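# Fit stator, lens and plug onto the felt mat's outlines

## Task

Place the motor stator, the camera lens and the cable plug each onto its matching outline printed on the white felt mat, so that each one fits its own shape (the reference image 'manual' shows the layout). Each part is scored on its own. All three must rest entirely on the mat, none of them inside, on top of or beneath another, and no other object may be on the mat. Nothing may be left tipped over.

## Robot and tools

Robot: one arm with a parallel two-finger gripper, its base near the table origin and slightly tilted. The fingers point along the gripper's +z axis and close along its y axis. The reported end_effector_position is the point between the pads when closed; closed fingertips reach about 19 mm past it, open ones about 6 mm. A block sticks out about 10 cm toward the gripper's +x and turns with it, so watch it near obstacles.

Frames: hand poses, velocities, targets and camera poses are in the arm's base frame. Offsets use the base frame's axes, and rotations turn about the Hand target's position. In the scene frame +z is up, the origin is on the table below the base, and +y is to the left when looking along +x. Reported positions can be off by a few centimetres, more at long reach.

The 9-number row (used by execute_actions and move), all values in [-1, 1], in this order: dx, dy, dz, rx, ry, rz, position, force_limit, speed. The first six are an offset, not a pose: they count from the Hand target at the start of that action or move, along base-frame axes; 1.0 equals 0.6 m of travel or 180 degrees of turn; rx, ry, rz form a single rotation vector. The last three are absolute gripper settings: position +1 is fully open (85 mm), about -0.8 is pads touching, -1 closes until blocked; force_limit sets motor push; speed sets closing rate (about 20 mm/s at -1, 85 at 0, 150 at +1). Both start at +1. A 0 is a real command, so to leave the gripper alone resend the previous three numbers.

execute_actions(actions, cameras): actions is a list of actions; each action is a table of up to 15 rows, one per 1/30 s step, and a short table repeats its final row for the remaining steps. Every row in an action is offset from that action's starting Hand target, not from the preceding row; a repeated offset therefore moves further. An empty list returns the full state plus all camera images. cameras: a list of names, ["all"], or []; an unknown name invalidates the call.

move(target, speed, blend, stop_force, zero, blocking, cameras): drives the gripper along a straight line toward target. target is one 9-number row, or a list of up to 15 rows, each offset from the same starting Hand target (not chained). speed: top speed in m/s, 0.002 to 3.6, default 0.25 (turning capped at double that in rad/s); one value or one per segment. blend: corner rounding radius in metres for a list; 0 means stop at each point. stop_force: 3 to 120 N; the path halts when the wrist sensor feels that much resistance, but light pushes on loose parts may go unnoticed, and the arm keeps pressing afterwards. Omit it when backing off a surface. zero: true takes a fresh sensor zero before the move. blocking=false returns early and cannot combine with stop_force. In a list with stop_force, give all rows the same gripper numbers. The result adds a move: line: done (within 3 mm and 2 degrees), off_target, moving, held, or fault, plus any limits (paced = pose clipped, held = steps withheld). Neither done nor off_target proves there is no contact.

wait(seconds 0 to 10): lets time pass holding the last command. stop(): brakes a running move; the fingers keep moving. zoom_image(camera, region [x0,y0,x1,y1] in pixels, at most 504x504): closer look at the newest image from cam_head_left, cam_head_right, cam_high, cam_low or cam_wrist. show_instructions(): shows the reference image(s). zero_wrist_force(): subtracts the current wrist reading from later ones. finished_scene(scene): ends the current scene permanently; pass this scene's number, and only call it once all parts are placed and stable.

Results: the gripper pose, velocities, Hand target (your last commanded pose after clipping; the next offsets start here), Tool commands, joint positions and torques, and wrist force/torque along the gripper's own axes (a third line gives the peak since the last shown). The gripper often rests short of its Hand target; any new action, even all zeros, re-requests it, and a remaining gap must be sent as an extra offset. object_status: 0 moving, 1 blocked while opening, 2 blocked while closing (a grip), 3 reached the commanded opening or closed fully. position_measured is in counts: 3 open, ~78 = 60 mm, 130 = 40 mm, 180 = 20 mm, 230 pads touching. To grip, send position -1, keep sending it, and confirm status 2.

Motion notes: orientation commands are clipped to within 32 degrees of the current one per step; commands lag 0.09 to 0.22 s and fast motions overshoot. Avoid paths close to the arm's base, which can flip the shoulder. To stop pressing on something, command a target back beyond the gripper.

Avoid: contact torques at the load limits (138 N m for the first three joints, 25.7 N m for the wrist joints) or about 150 N outside force, either of which halts the arm for 10 s; a stiff arm can fault even slightly past a firm surface, so approach slowly with stop_force. Do not drop parts from height, release them while moving, slam into things, squeeze hard on a part still resting on the table, or swing loads fast. Anything falling off the table fails the scene. Long holding or stretched poses heat the motors (MOTOR HOT warning at 70 °C, brake stop at 85 °C). Loose objects may occasionally get nudged by outside pushes.

Each tool is called after "Call:" by a JSON object that holds its "op" and its "data".

Reference images:

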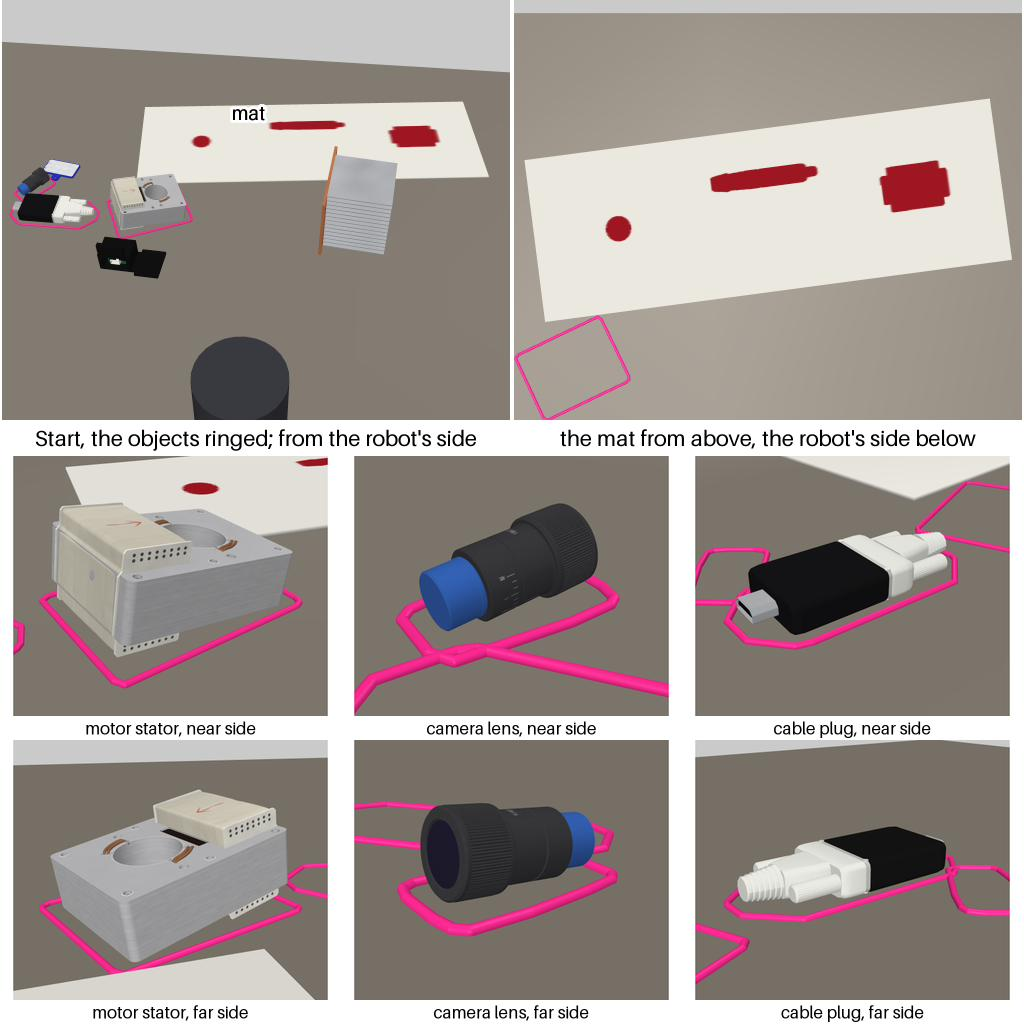

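## Session

Call:
{"op": "execute_actions", "data": {"actions": []}}

Scene clock: 0.00 s.
end_effector_position=(+0.1970, +0.2028, +0.0469) position_measured=3 object_status=3 end_effector_quat_wxyz=(-0.216, +0.785, +0.580, +0.027)
Joint positions: [-0.106 -1.957 2.65 -1.998 -1.216 1.715]
Joint velocities: within noise
Joint torques (N m): no reading
Wrist force (N): no reading
Wrist torque (N m): no reading
Wrist force, peak (N): no reading
Hand target: +0.1970, +0.2028, +0.0469; -0.216, +0.785, +0.580, +0.027
Tool commands: gripper/position=+1.0 gripper/force_limit=+1.0 gripper/speed=+1.0

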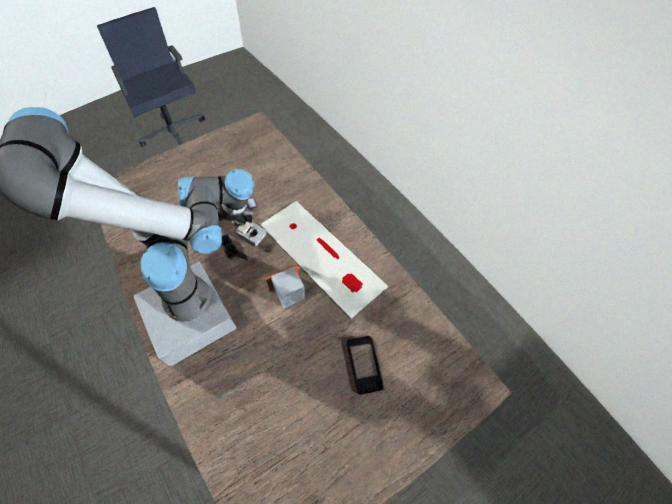

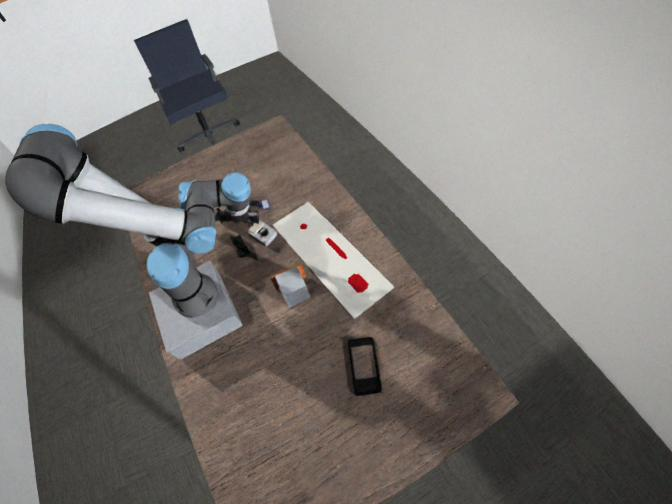

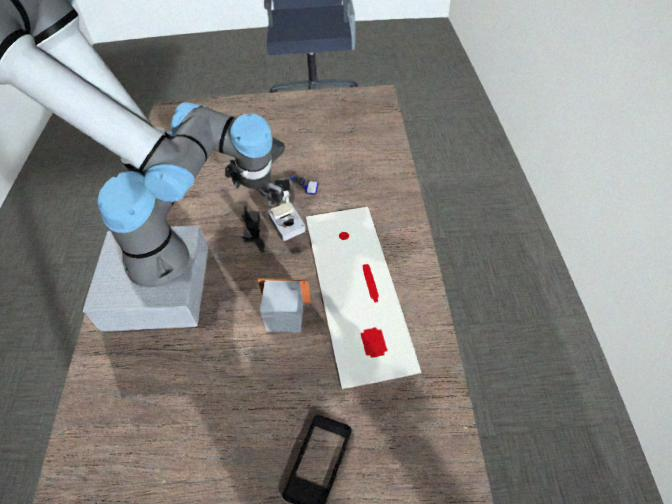

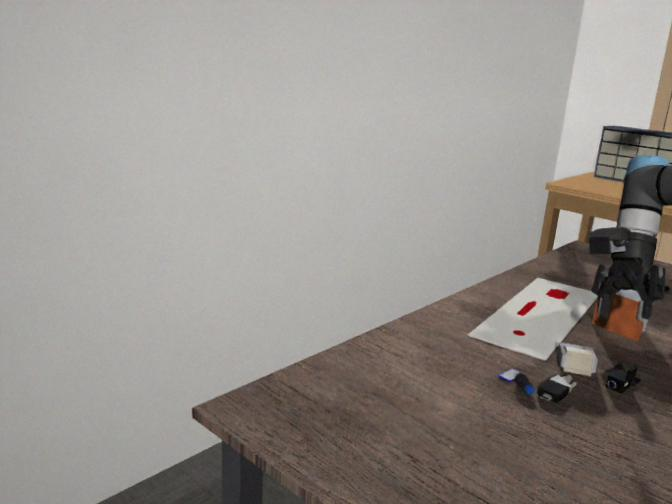

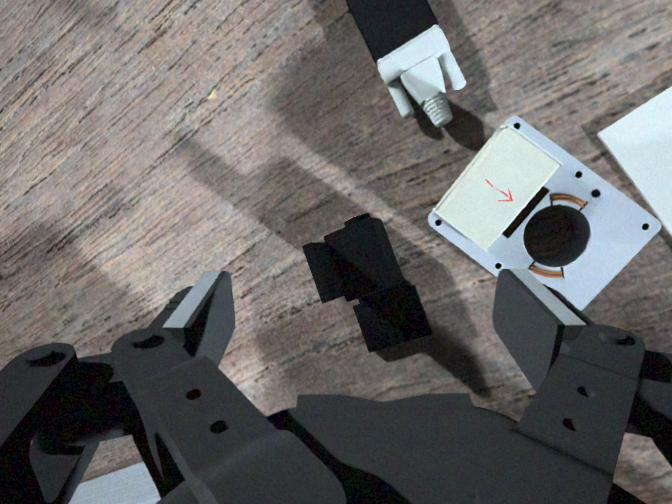

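Call:
{"op": "zoom_image", "data": {"camera": "cam_high", "region": [230, 160, 430, 310]}}

Call:
{"op": "zoom_image", "data": {"camera": "cam_high", "region": [290, 190, 440, 400]}}

Call:
{"op": "zoom_image", "data": {"camera": "cam_low", "region": [450, 260, 672, 420]}}

Call:
{"op": "zoom_image", "data": {"camera": "cam_head_right", "region": [200, 160, 410, 330]}}

Scaled by 2.520 from the camera's 672x504 image, which has a finer 960x720 frame.

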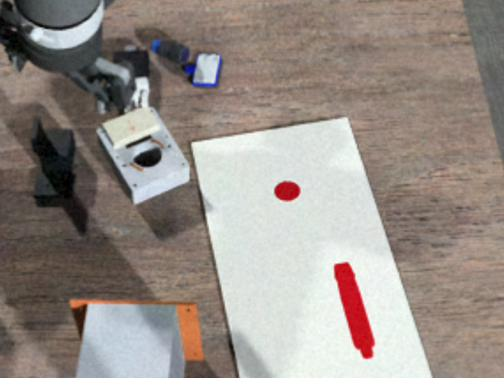

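Scaled by 2.400 from the camera's 672x504 image, which has a finer 960x720 frame.

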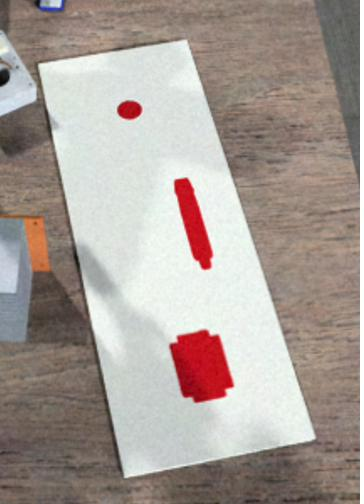

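Scaled by 2.270 from the camera's 672x504 image, which has a finer 960x720 frame.

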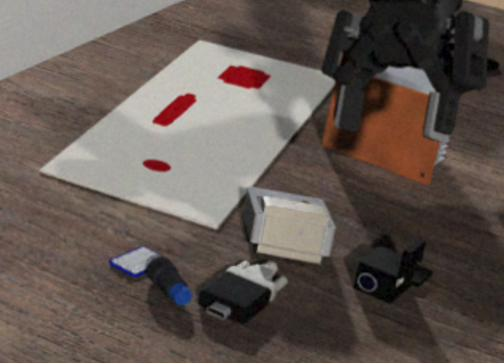

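Scaled by 2.400 from the camera's 672x504 image, which has a finer 960x720 frame.

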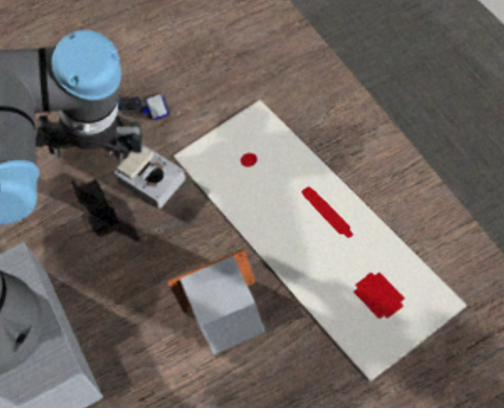

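Call:
{"op": "move", "data": {"target": [0.2117, 0.192, 0.2552, -0.12304, -0.07104, -0.01678, 1, 1, 1], "speed": 0.4, "cameras": ["all"]}}

Scene clock: 65.20 s.
end_effector_position=(+0.3239, +0.3180, +0.2000) position_measured=3 object_status=3 end_effector_quat_wxyz=(+0.004, +0.819, +0.574, +0.008)
Joint positions: [0.482 -1.663 2.002 -1.926 -1.577 2.4]
Joint torques (N m): [5.2 -15.44 -32.94 -3.49 -1.45 0.75]
Wrist force (N): [-0.1 0.1 0.4]
Wrist torque (N m): [0.05 0.02 -0.05]
Wrist force, peak (N): [-4.0 0.2 1.5]
Hand target: +0.3240, +0.3180, +0.2000; +0.004, +0.819, +0.574, +0.008
Off the commanded pose: 0.000 m, 0 deg.
move: done
camera_calibration:
cam_wrist: T_world_to_cam=[[0.93891, -0.344161, 0.00134142, -0.187377], [-0.324099, -0.882855, 0.339893, 0.333191], [-0.115794, -0.319563, -0.940463, 0.453968], [0, 0, 0, 1]] pos_world=[0.336483, 0.374743, 0.313942]

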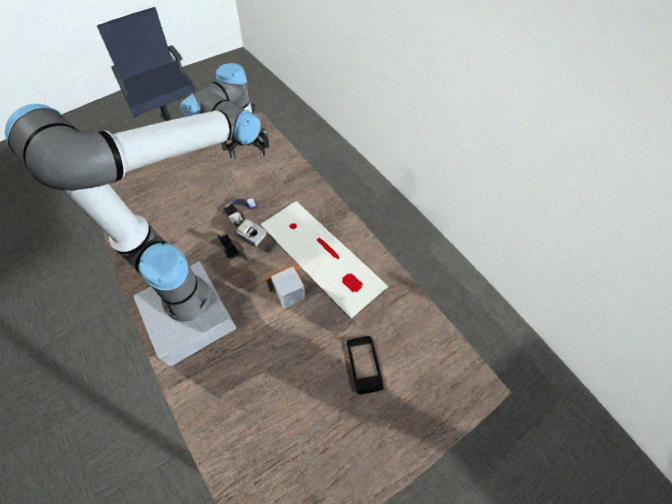

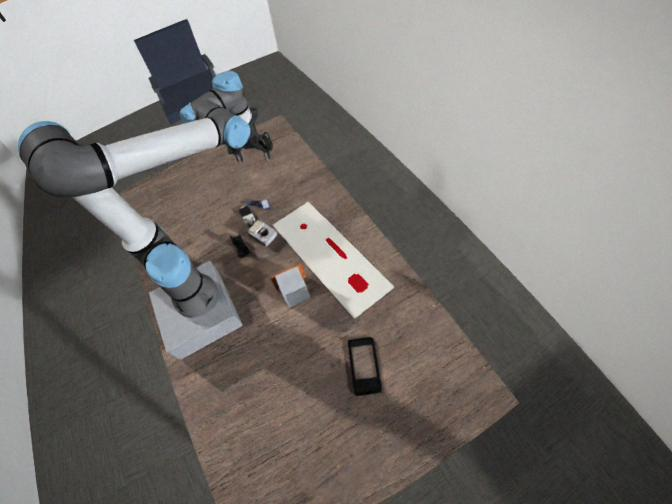

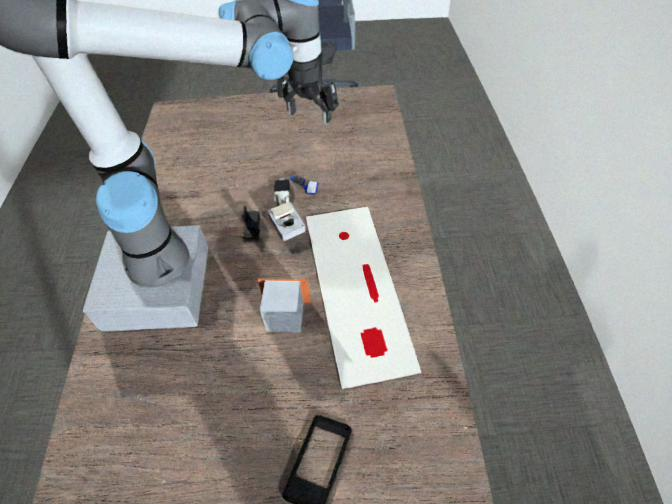

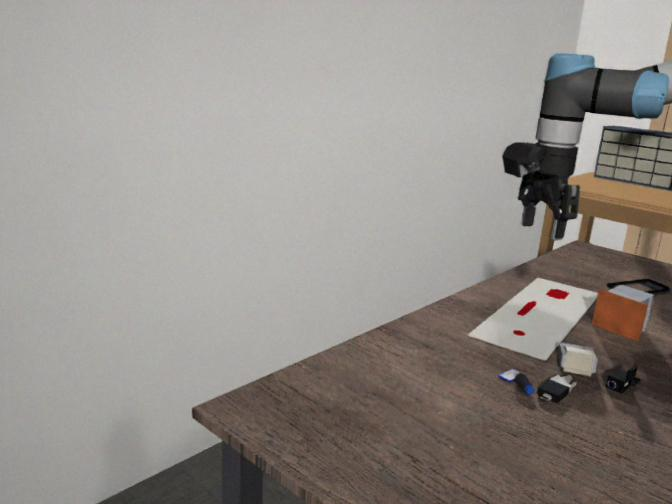

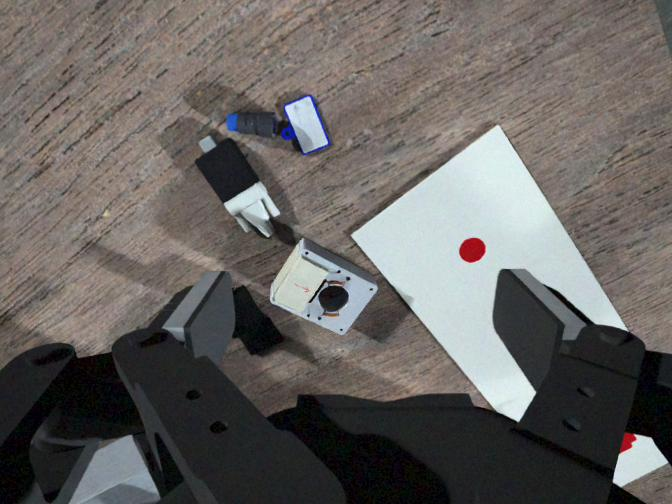

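Call:
{"op": "zoom_image", "data": {"camera": "cam_wrist", "region": [180, 70, 400, 250]}}

Call:
{"op": "zoom_image", "data": {"camera": "cam_wrist", "region": [240, 210, 400, 350]}}

Call:
{"op": "zoom_image", "data": {"camera": "cam_low", "region": [460, 270, 660, 420]}}

Call:
{"op": "zoom_image", "data": {"camera": "cam_high", "region": [230, 165, 350, 255]}}

Scaled by 2.291 from the camera's 672x504 image, which has a finer 960x720 frame.

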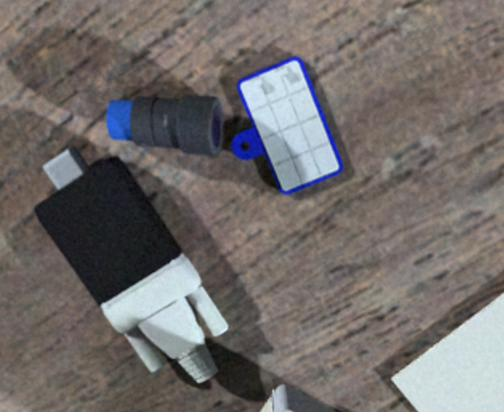

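Scaled by 3.150 from the camera's 672x504 image, which has a finer 960x720 frame.

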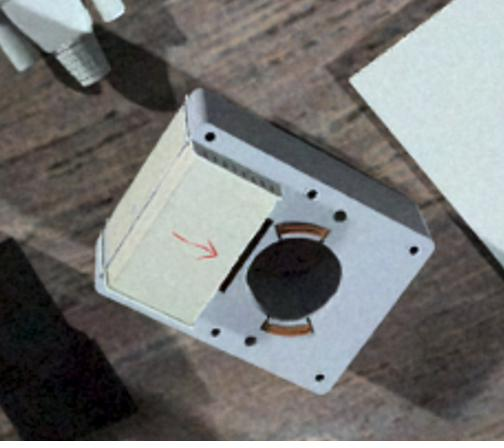

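Scaled by 2.520 from the camera's 672x504 image, which has a finer 960x720 frame.

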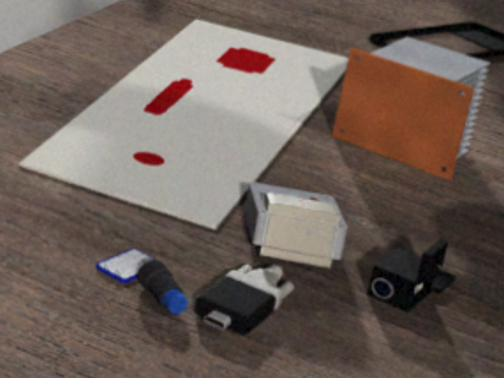

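Scaled by 4.200 from the camera's 672x504 image, which has a finer 960x720 frame.

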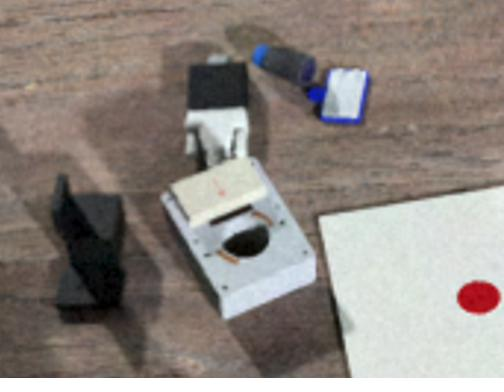

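Call:
{"op": "move", "data": {"target": [-0.145, -0.0233, -0.25, 0, 0, 0, 1, 1, 1], "speed": 0.4, "cameras": ["cam_wrist"]}}

Call:
{"op": "zoom_image", "data": {"camera": "cam_wrist", "region": [170, 0, 420, 188]}}

Call:
{"op": "zoom_image", "data": {"camera": "cam_wrist", "region": [260, 140, 510, 328]}}

Scene clock: 327.17 s.
end_effector_position=(+0.2370, +0.3041, +0.0501) position_measured=3 object_status=3 end_effector_quat_wxyz=(+0.004, +0.819, +0.574, +0.008)
Joint positions: [0.561 -1.604 2.405 -2.388 -1.579 2.48]
Joint torques (N m): [-5.74 -15.44 -7.36 -5.07 -0.17 -1.1]
Wrist force (N): [0.2 -0.1 -0.2]
Wrist torque (N m): [0.06 -0.02 -0.12]
Wrist force, peak (N): [1.3 2.2 -3.3]
Hand target: +0.2370, +0.3041, +0.0500; +0.004, +0.819, +0.574, +0.008
Off the commanded pose: 0.000 m, 0 deg.
move: done
camera_calibration:
cam_wrist: T_world_to_cam=[[0.938929, -0.344108, 0.00149429, -0.110418], [-0.324077, -0.882798, 0.34006, 0.343651], [-0.115698, -0.319777, -0.940402, 0.298532], [0, 0, 0, 1]] pos_world=[0.249583, 0.360843, 0.164043]
Images, in order (width x height): cam_wrist 672x504.

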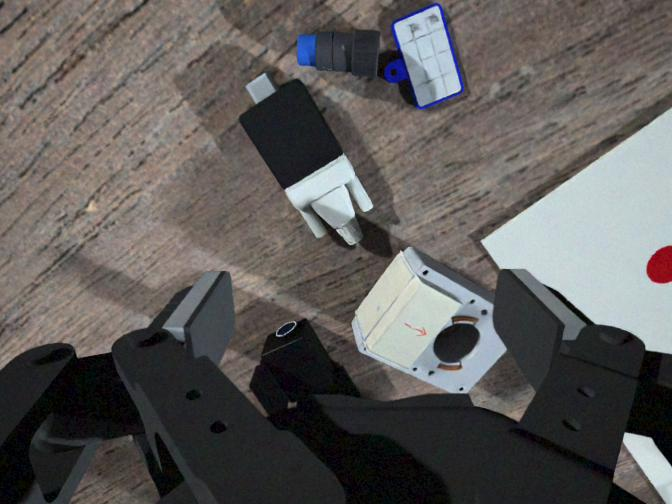

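Scaled by 2.016 from the camera's 672x504 image, which has a finer 960x720 frame.

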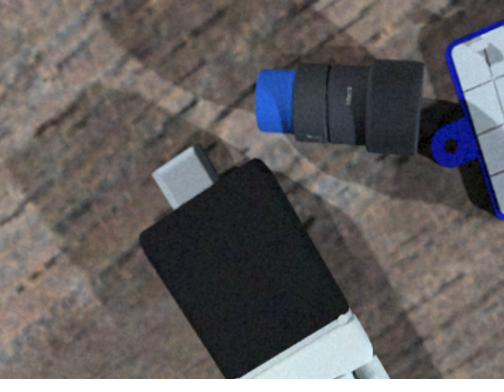

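Scaled by 2.016 from the camera's 672x504 image, which has a finer 960x720 frame.

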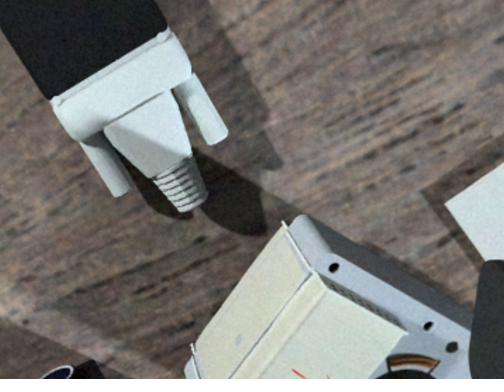

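Call:
{"op": "move", "data": {"target": [0.3233, -0.4485, 0.1733, 0.0052, 0.0003, -0.2887, 1, 1, 1], "speed": 0.5, "cameras": ["cam_wrist"]}}

Call:
{"op": "zoom_image", "data": {"camera": "cam_wrist", "region": [200, 40, 452, 228]}}

Call:
{"op": "zoom_image", "data": {"camera": "cam_wrist", "region": [400, 80, 652, 268]}}

Scene clock: 427.57 s.
end_effector_position=(+0.4309, +0.0350, +0.1540) position_measured=3 object_status=3 end_effector_quat_wxyz=(+0.000, +0.987, +0.157, +0.009)
Joint positions: [-0.236 -1.674 2.14 -2.053 -1.565 2.589]
Joint torques (N m): [-2.36 -20.9 -21.14 -5.51 -1.22 -0.21]
Wrist force (N): [-0.3 0.1 -0.3]
Wrist torque (N m): [0.04 0.03 -0.06]
Wrist force, peak (N): [1.1 3.2 -1.1]
Hand target: +0.4310, +0.0350, +0.1540; +0.000, +0.987, +0.157, +0.009
Off the commanded pose: 0.000 m, 0 deg.
move: done
camera_calibration:
cam_wrist: T_world_to_cam=[[0.307598, -0.951456, -0.0107083, -0.0899693], [-0.896995, -0.293709, 0.330356, 0.361359], [-0.317464, -0.0920116, -0.943796, 0.412103], [0, 0, 0, 1]] pos_world=[0.48264, 0.058451, 0.2686]
Images, in order (width x height): cam_wrist 672x504.

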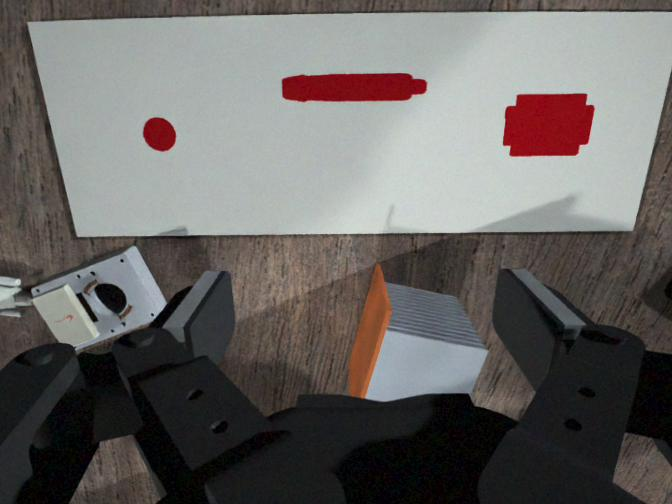

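Scaled by 2.000 from the camera's 672x504 image, which has a finer 960x720 frame.

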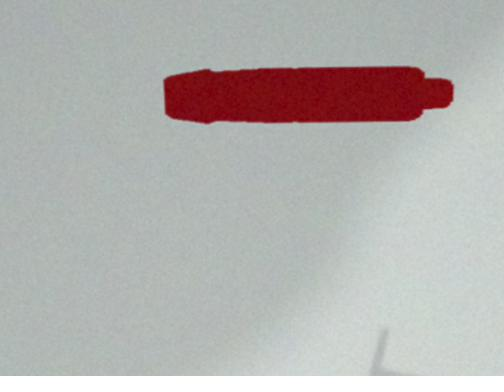

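Scaled by 2.000 from the camera's 672x504 image, which has a finer 960x720 frame.

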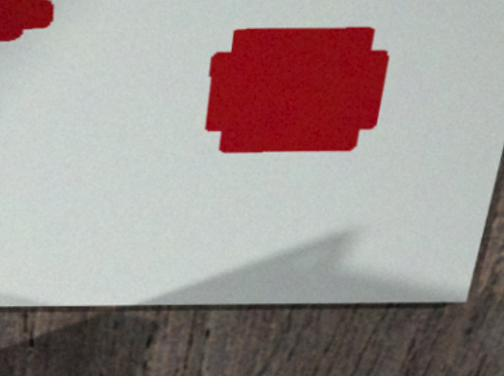

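Call:
{"op": "move", "data": {"target": [-0.3541, 0.6121, -0.2478, -0.25658, 0.01239, 0.7407, 0.1, -0.8, 0], "speed": 0.6, "cameras": ["cam_wrist", "cam_high", "cam_low"]}}

Scene clock: 591.30 s.
end_effector_position=(+0.2185, +0.4023, +0.0054) position_measured=117 object_status=3 end_effector_quat_wxyz=(+0.294, +0.189, +0.935, -0.060)
Joint positions: [1.103 -1.183 2.256 -2.692 -2.18 1.486]
Joint torques (N m): [0.25 -33.92 -2.38 -1.01 0.23 -0.82]
Wrist force (N): [-0.2 0.0 0.4]
Wrist torque (N m): [0.06 0.14 -0.39]
Wrist force, peak (N): [0.5 1.9 -0.9]
Hand target: +0.2185, +0.4022, +0.0053; +0.294, +0.188, +0.935, -0.060
Off the commanded pose: 0.000 m, 0 deg.
move: done
camera_calibration:
cam_wrist: T_world_to_cam=[[0.398212, 0.917237, -0.010207, -0.448359], [0.525723, -0.219092, 0.821957, -0.0157303], [0.751693, -0.332679, -0.569458, 0.0993406], [0, 0, 0, 1]] pos_world=[0.112138, 0.440854, 0.0649235]
Images, in order (width x height): cam_high 672x504, cam_low 672x504, cam_wrist 672x504.

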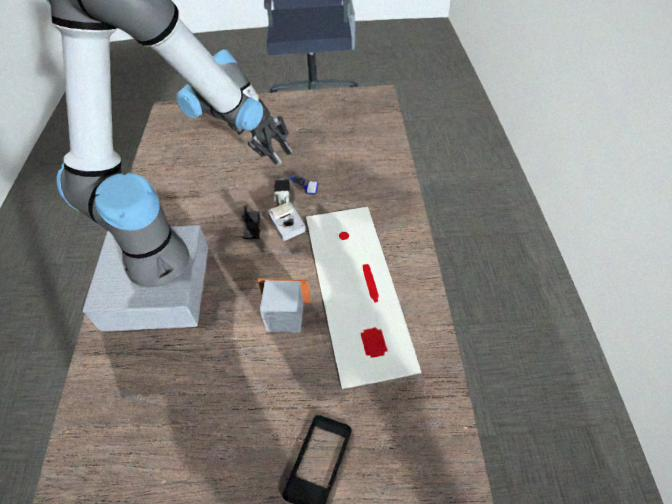

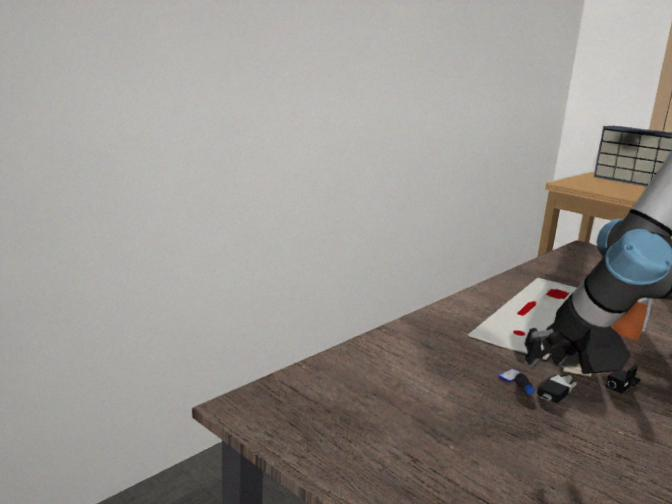

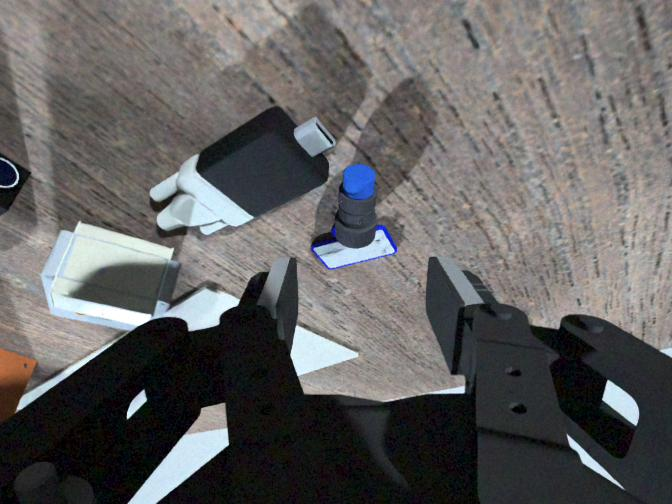

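Call:
{"op": "move", "data": {"target": [0.07058, -0.02962, -0.08423, 0, 0, 0, 0.1, -0.8, 0], "speed": 0.2}}

Call:
{"op": "move", "data": {"target": [0, 0, -0.06, 0, 0, 0, 0.1, -0.8, 0], "speed": 0.025, "stop_force": 4, "cameras": ["cam_wrist", "cam_low"]}}

Scene clock: 612.97 s.
end_effector_position=(+0.2608, +0.3844, -0.0452) position_measured=117 object_status=3 end_effector_quat_wxyz=(+0.294, +0.188, +0.935, -0.060)
Joint positions: [1 -1.029 2.286 -2.946 -2.171 1.361]
Joint torques (N m): [1.26 -29.15 -19.12 -4.1 -2.71 -0.28]
Wrist force (N): [-0.1 -0.1 0.3]
Wrist torque (N m): [0.04 0.12 -0.36]
Wrist force, peak (N): [-0.4 -0.2 2.4]
Hand target: +0.2608, +0.3844, -0.0452; +0.294, +0.188, +0.935, -0.060
Off the commanded pose: 0.000 m, 0 deg.
move: done

Scene clock: 614.87 s.
end_effector_position=(+0.2608, +0.3844, -0.0668) position_measured=117 object_status=3 end_effector_quat_wxyz=(+0.294, +0.188, +0.935, -0.060)
Joint positions: [1 -0.964 2.282 -3.007 -2.171 1.361]
Joint torques (N m): [0.18 -31.21 2.85 -5.18 -2.56 -0.6]
Wrist force (N): [-1.1 0.6 -0.9]
Wrist torque (N m): [0.01 0.22 -0.32]
Wrist force, peak (N): [-21.4 -13.4 -47.1]
Hand target: +0.2608, +0.3844, -0.0668; +0.294, +0.188, +0.935, -0.060 (not the last commanded pose)
Off the commanded pose: 0.014 m, 0 deg.
move: contact
camera_calibration:
cam_wrist: T_world_to_cam=[[0.398026, 0.917314, -0.0104993, -0.449619], [0.525863, -0.218766, 0.821955, 0.017236], [0.751694, -0.33268, -0.569456, 0.0205649], [0, 0, 0, 1]] pos_world=[0.154438, 0.423054, -0.00717707]
Images, in order (width x height): cam_low 672x504, cam_wrist 672x504.

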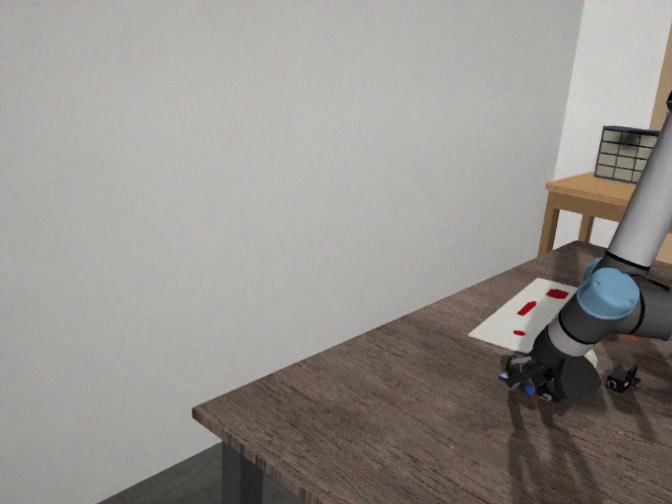

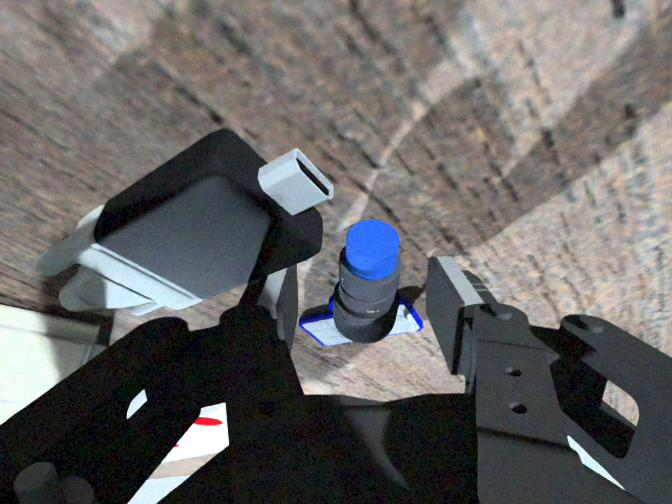

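Call:
{"op": "move", "data": {"target": [[0, 0, 0.0058, 0, 0, 0, 0.1, -0.8, 0], [0, 0, 0.0058, 0, 0, 0, -1, -0.7, -1]], "speed": 0.05, "cameras": ["cam_wrist"]}}

Scene clock: 627.67 s.
end_effector_position=(+0.2608, +0.3844, -0.0633) position_measured=177 object_status=0 end_effector_quat_wxyz=(+0.294, +0.188, +0.935, -0.060)
Joint positions: [1 -0.975 2.283 -2.998 -2.171 1.361]
Joint torques (N m): [0.23 -25.3 -4.54 -5.35 -2.57 0.55]
Wrist force (N): [-1.6 0.5 -0.9]
Wrist torque (N m): [0.09 0.24 -0.34]
Wrist force, peak (N): [-1.2 0.8 -1.4]
Hand target: +0.2608, +0.3844, -0.0633; +0.294, +0.188, +0.935, -0.060
Off the commanded pose: 0.000 m, 0 deg.
move: done
camera_calibration:
cam_wrist: T_world_to_cam=[[0.398026, 0.917314, -0.0104993, -0.449584], [0.525863, -0.218766, 0.821955, 0.0144413], [0.751694, -0.33268, -0.569456, 0.022501], [0, 0, 0, 1]] pos_world=[0.154438, 0.423054, -0.00377707]
Images, in order (width x height): cam_wrist 672x504.

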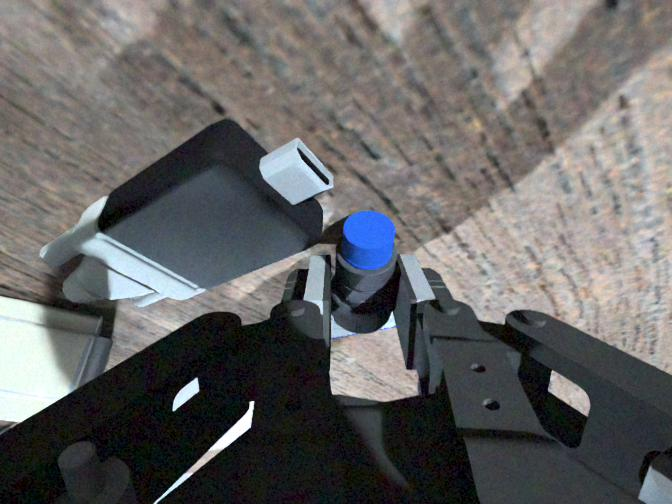

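Call:
{"op": "wait", "data": {"seconds": 0.3}}

Scene clock: 631.67 s.
end_effector_position=(+0.2608, +0.3844, -0.0633) position_measured=177 object_status=2 end_effector_quat_wxyz=(+0.294, +0.188, +0.935, -0.060)
Joint positions: [1 -0.975 2.283 -2.998 -2.171 1.361]
Joint torques (N m): [0.49 -25.75 -14.39 -3.28 -2.18 0.51]
Wrist force (N): [-1.5 0.5 -0.8]
Wrist torque (N m): [0.09 0.22 -0.34]
Wrist force, peak (N): [-1.6 0.5 -1.1]
Hand target: +0.2608, +0.3844, -0.0633; +0.294, +0.188, +0.935, -0.060
Tool commands: gripper/position=-1.0 gripper/force_limit=-0.7 gripper/speed=-1.0
Off the commanded pose: 0.000 m, 0 deg.
wait: 0.30 s; at rest from the start

Call:
{"op": "move", "data": {"target": [[0, 0, 0.1667, 0, 0, 0, -1, -0.7, -1], [0.27058, -0.33747, 0.14, 0.39377, 0.36256, -0.20751, -1, -0.7, -1], [0.27058, -0.33747, 0.0605, 0.39377, 0.36256, -0.20751, -1, -0.7, -1]], "speed": [0.4, 0.6, 0.3], "blend": [0.04, 0.02, 0], "cameras": ["cam_wrist", "cam_low", "cam_high", "cam_head_right"]}}

Scene clock: 708.67 s.
end_effector_position=(+0.4232, +0.1820, -0.0269) position_measured=177 object_status=2 end_effector_quat_wxyz=(-0.399, +0.511, +0.704, +0.289)
Joint positions: [-0.33 -1.018 2.11 -1.876 -0.817 0.599]
Joint torques (N m): [5.22 -26.04 -11.47 -2.62 1.23 -0.86]
Wrist force (N): [-1.0 0.1 -0.3]
Wrist torque (N m): [-0.06 0.35 -0.09]
Wrist force, peak (N): [-4.3 -0.3 1.3]
Hand target: +0.4232, +0.1820, -0.0270; -0.399, +0.511, +0.705, +0.289
Off the commanded pose: 0.000 m, 0 deg.
move: done
camera_calibration:
cam_wrist: T_world_to_cam=[[0.947091, 0.320778, -0.0109896, -0.451898], [0.243733, -0.741052, -0.625649, 0.030304], [-0.208838, 0.589868, -0.780027, 0.086756], [0, 0, 0, 1]] pos_world=[0.43872, 0.116241, 0.0816655]
Images, in order (width x height): cam_head_right 672x504, cam_high 672x504, cam_low 672x504, cam_wrist 672x504.

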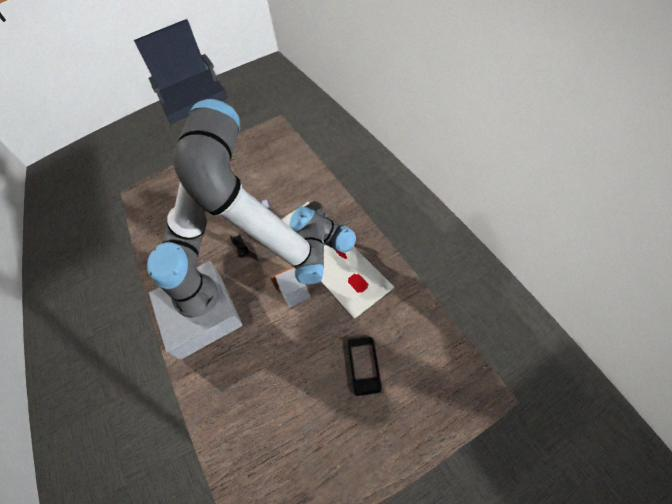

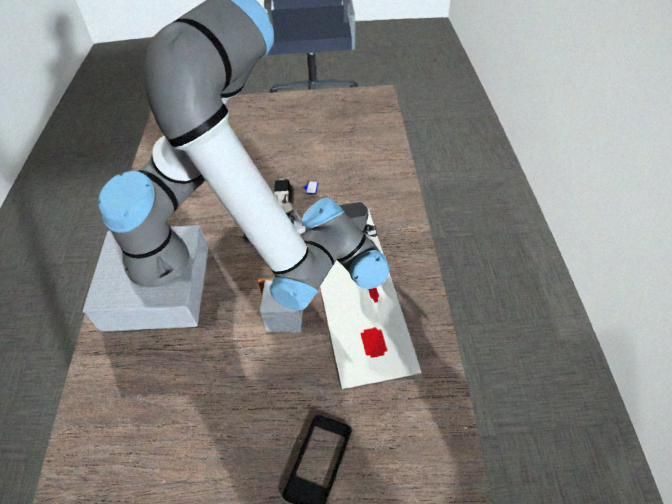

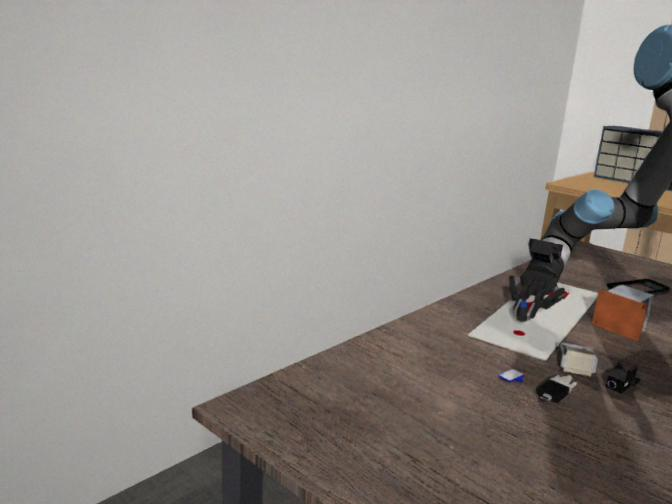

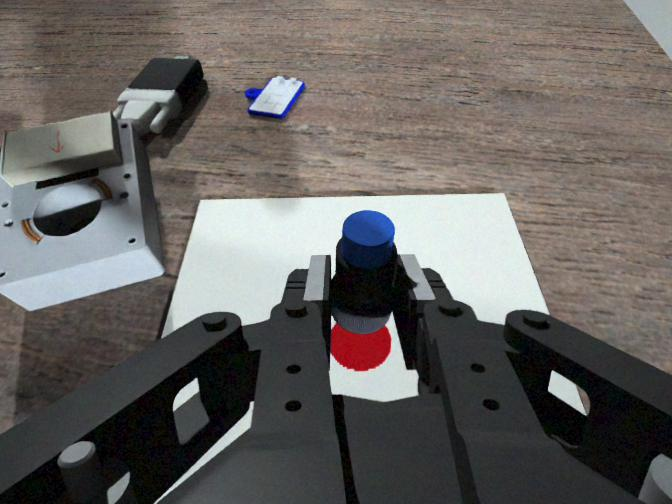

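Call:
{"op": "zoom_image", "data": {"camera": "cam_wrist", "region": [300, 190, 430, 390]}}

Scaled by 2.520 from the camera's 672x504 image, which has a finer 960x720 frame.

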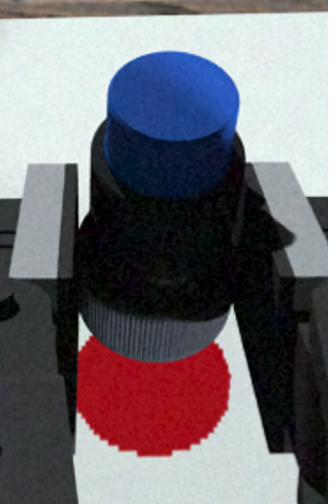

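Call:
{"op": "move", "data": {"target": [-0.0005, 0.006, -0.0383, 0, 0, 0, -1, -0.7, -1], "speed": 0.15, "cameras": ["cam_wrist"]}}

Call:
{"op": "zoom_image", "data": {"camera": "cam_wrist", "region": [300, 190, 430, 390]}}

Scene clock: 731.00 s.
end_effector_position=(+0.4228, +0.1856, -0.0500) position_measured=177 object_status=2 end_effector_quat_wxyz=(-0.399, +0.511, +0.705, +0.289) end_effector_velocity=(+0.000, +0.000, +0.002) end_effector_angular_velocity=(+0.001, +0.000, +0.000)
Joint positions: [-0.323 -0.961 2.113 -1.941 -0.812 0.606]
Joint velocities: [0 -0.004 0 0.005 0 0]
Joint torques (N m): [0.75 -43.47 -7.96 1.43 1.39 -0.21]
Wrist force (N): [-0.9 0.2 -0.1]
Wrist torque (N m): [-0.04 0.31 -0.10]
Wrist force, peak (N): [-1.5 0.4 0.2]
Hand target: +0.4229, +0.1856, -0.0500; -0.399, +0.511, +0.705, +0.289
Off the commanded pose: 0.000 m, 0 deg.
move: done
camera_calibration:
cam_wrist: T_world_to_cam=[[0.947088, 0.320791, -0.0108568, -0.453063], [0.24384, -0.741073, -0.625582, 0.0186184], [-0.208727, 0.589834, -0.780083, 0.066451], [0, 0, 0, 1]] pos_world=[0.438421, 0.119941, 0.0585658]
Images, in order (width x height): cam_wrist 672x504.

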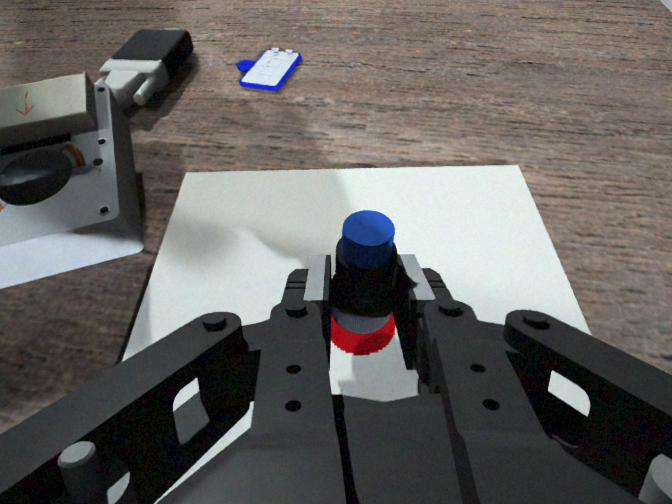

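Scaled by 2.520 from the camera's 672x504 image, which has a finer 960x720 frame.

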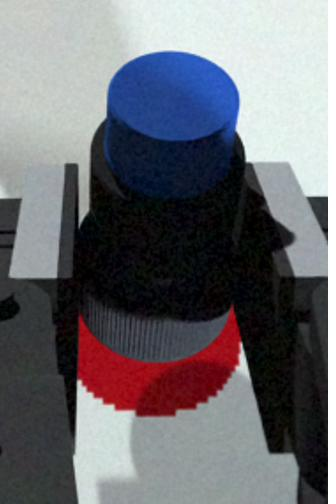

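Call:
{"op": "move", "data": {"target": [0, 0, -0.04, 0, 0, 0, -1, -0.7, -1], "speed": 0.012, "stop_force": 3, "cameras": ["cam_wrist"]}}

Call:
{"op": "zoom_image", "data": {"camera": "cam_wrist", "region": [300, 190, 430, 390]}}

Scene clock: 746.53 s.
end_effector_position=(+0.4229, +0.1855, -0.0592) position_measured=177 object_status=2 end_effector_quat_wxyz=(-0.399, +0.511, +0.705, +0.289)
Joint positions: [-0.323 -0.938 2.112 -1.963 -0.812 0.606]
Joint torques (N m): [-2.86 -43.16 -0.25 1.31 -0.03 -0.65]
Wrist force (N): [2.5 -0.5 -2.3]
Wrist torque (N m): [-0.07 0.18 -0.11]
Wrist force, peak (N): [7.0 0.0 -4.9]
Hand target: +0.4229, +0.1856, -0.0592; -0.399, +0.511, +0.705, +0.289 (not the last commanded pose)
Off the commanded pose: 0.015 m, 0 deg.
move: contact
camera_calibration:
cam_wrist: T_world_to_cam=[[0.947084, 0.320806, -0.0107235, -0.453137], [0.243935, -0.741057, -0.625564, 0.012807], [-0.208631, 0.589846, -0.780099, 0.0593689], [0, 0, 0, 1]] pos_world=[0.438421, 0.119841, 0.049466]
Images, in order (width x height): cam_wrist 672x504.

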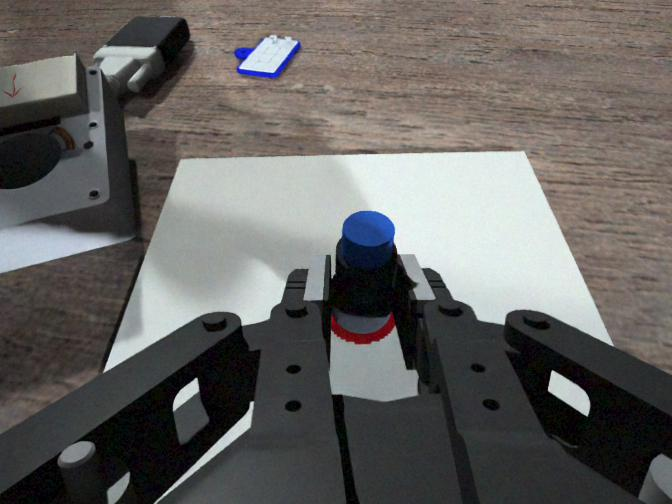

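Scaled by 2.520 from the camera's 672x504 image, which has a finer 960x720 frame.

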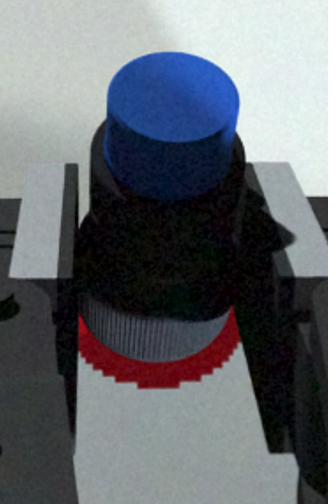

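Call:
{"op": "move", "data": {"target": [[0, 0, 0, 0, 0, 0, 0.3, -0.7, -0.7], [0.0399, -0.1222, 0.0773, 0, 0, 0, 0.3, -0.7, -0.7], [0.0399, -0.1222, 0.22, 0, 0, 0, 0.3, -0.7, -0.7]], "speed": [0.1, 0.2, 0.4], "blend": [0, 0.02, 0], "cameras": ["cam_wrist"]}}

Scene clock: 850.17 s.
end_effector_position=(+0.4469, +0.1122, +0.0728) position_measured=91 object_status=3 end_effector_quat_wxyz=(-0.399, +0.511, +0.705, +0.289)
Joint positions: [-0.443 -1.179 1.957 -1.494 -0.9 0.497]
Joint torques (N m): [-2.73 -40.61 -7.54 1.35 1.5 0.52]
Wrist force (N): [-0.3 0.2 -1.0]
Wrist torque (N m): [-0.01 0.27 0.06]
Wrist force, peak (N): [-4.6 -0.1 -0.9]
Hand target: +0.4468, +0.1122, +0.0728; -0.399, +0.511, +0.705, +0.289
Off the commanded pose: 0.000 m, 0 deg.
move: done
camera_calibration:
cam_wrist: T_world_to_cam=[[0.947055, 0.320894, -0.0106898, -0.450902], [0.244052, -0.741108, -0.625458, 0.035], [-0.208628, 0.589734, -0.780185, 0.210585], [0, 0, 0, 1]] pos_world=[0.462421, 0.0464413, 0.181366]
Images, in order (width x height): cam_wrist 672x504.

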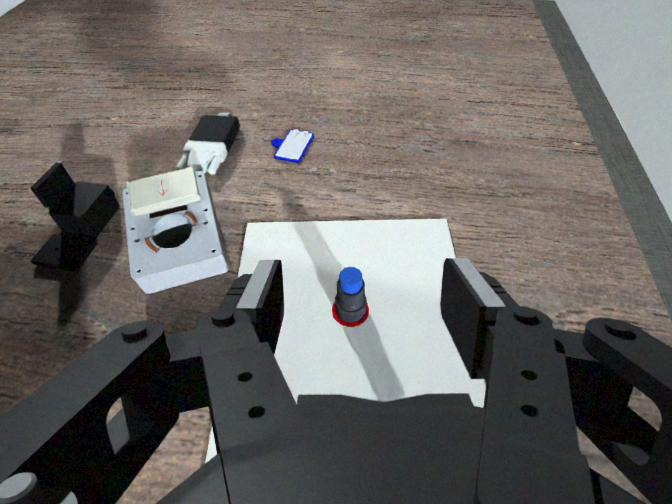

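Call:
{"op": "zoom_image", "data": {"camera": "cam_wrist", "region": [20, 90, 250, 300]}}

Call:
{"op": "zoom_image", "data": {"camera": "cam_wrist", "region": [310, 240, 400, 350]}}

Scaled by 2.191 from the camera's 672x504 image, which has a finer 960x720 frame.

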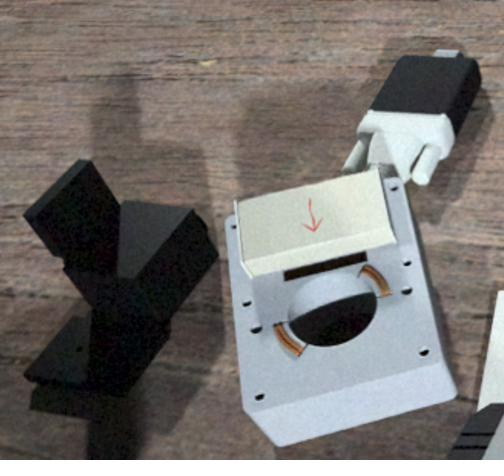

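Scaled by 4.582 from the camera's 672x504 image, which has a finer 960x720 frame.

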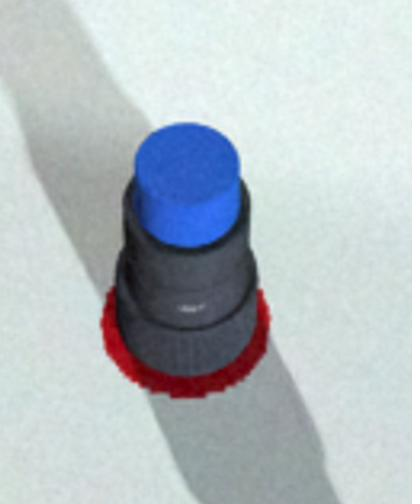

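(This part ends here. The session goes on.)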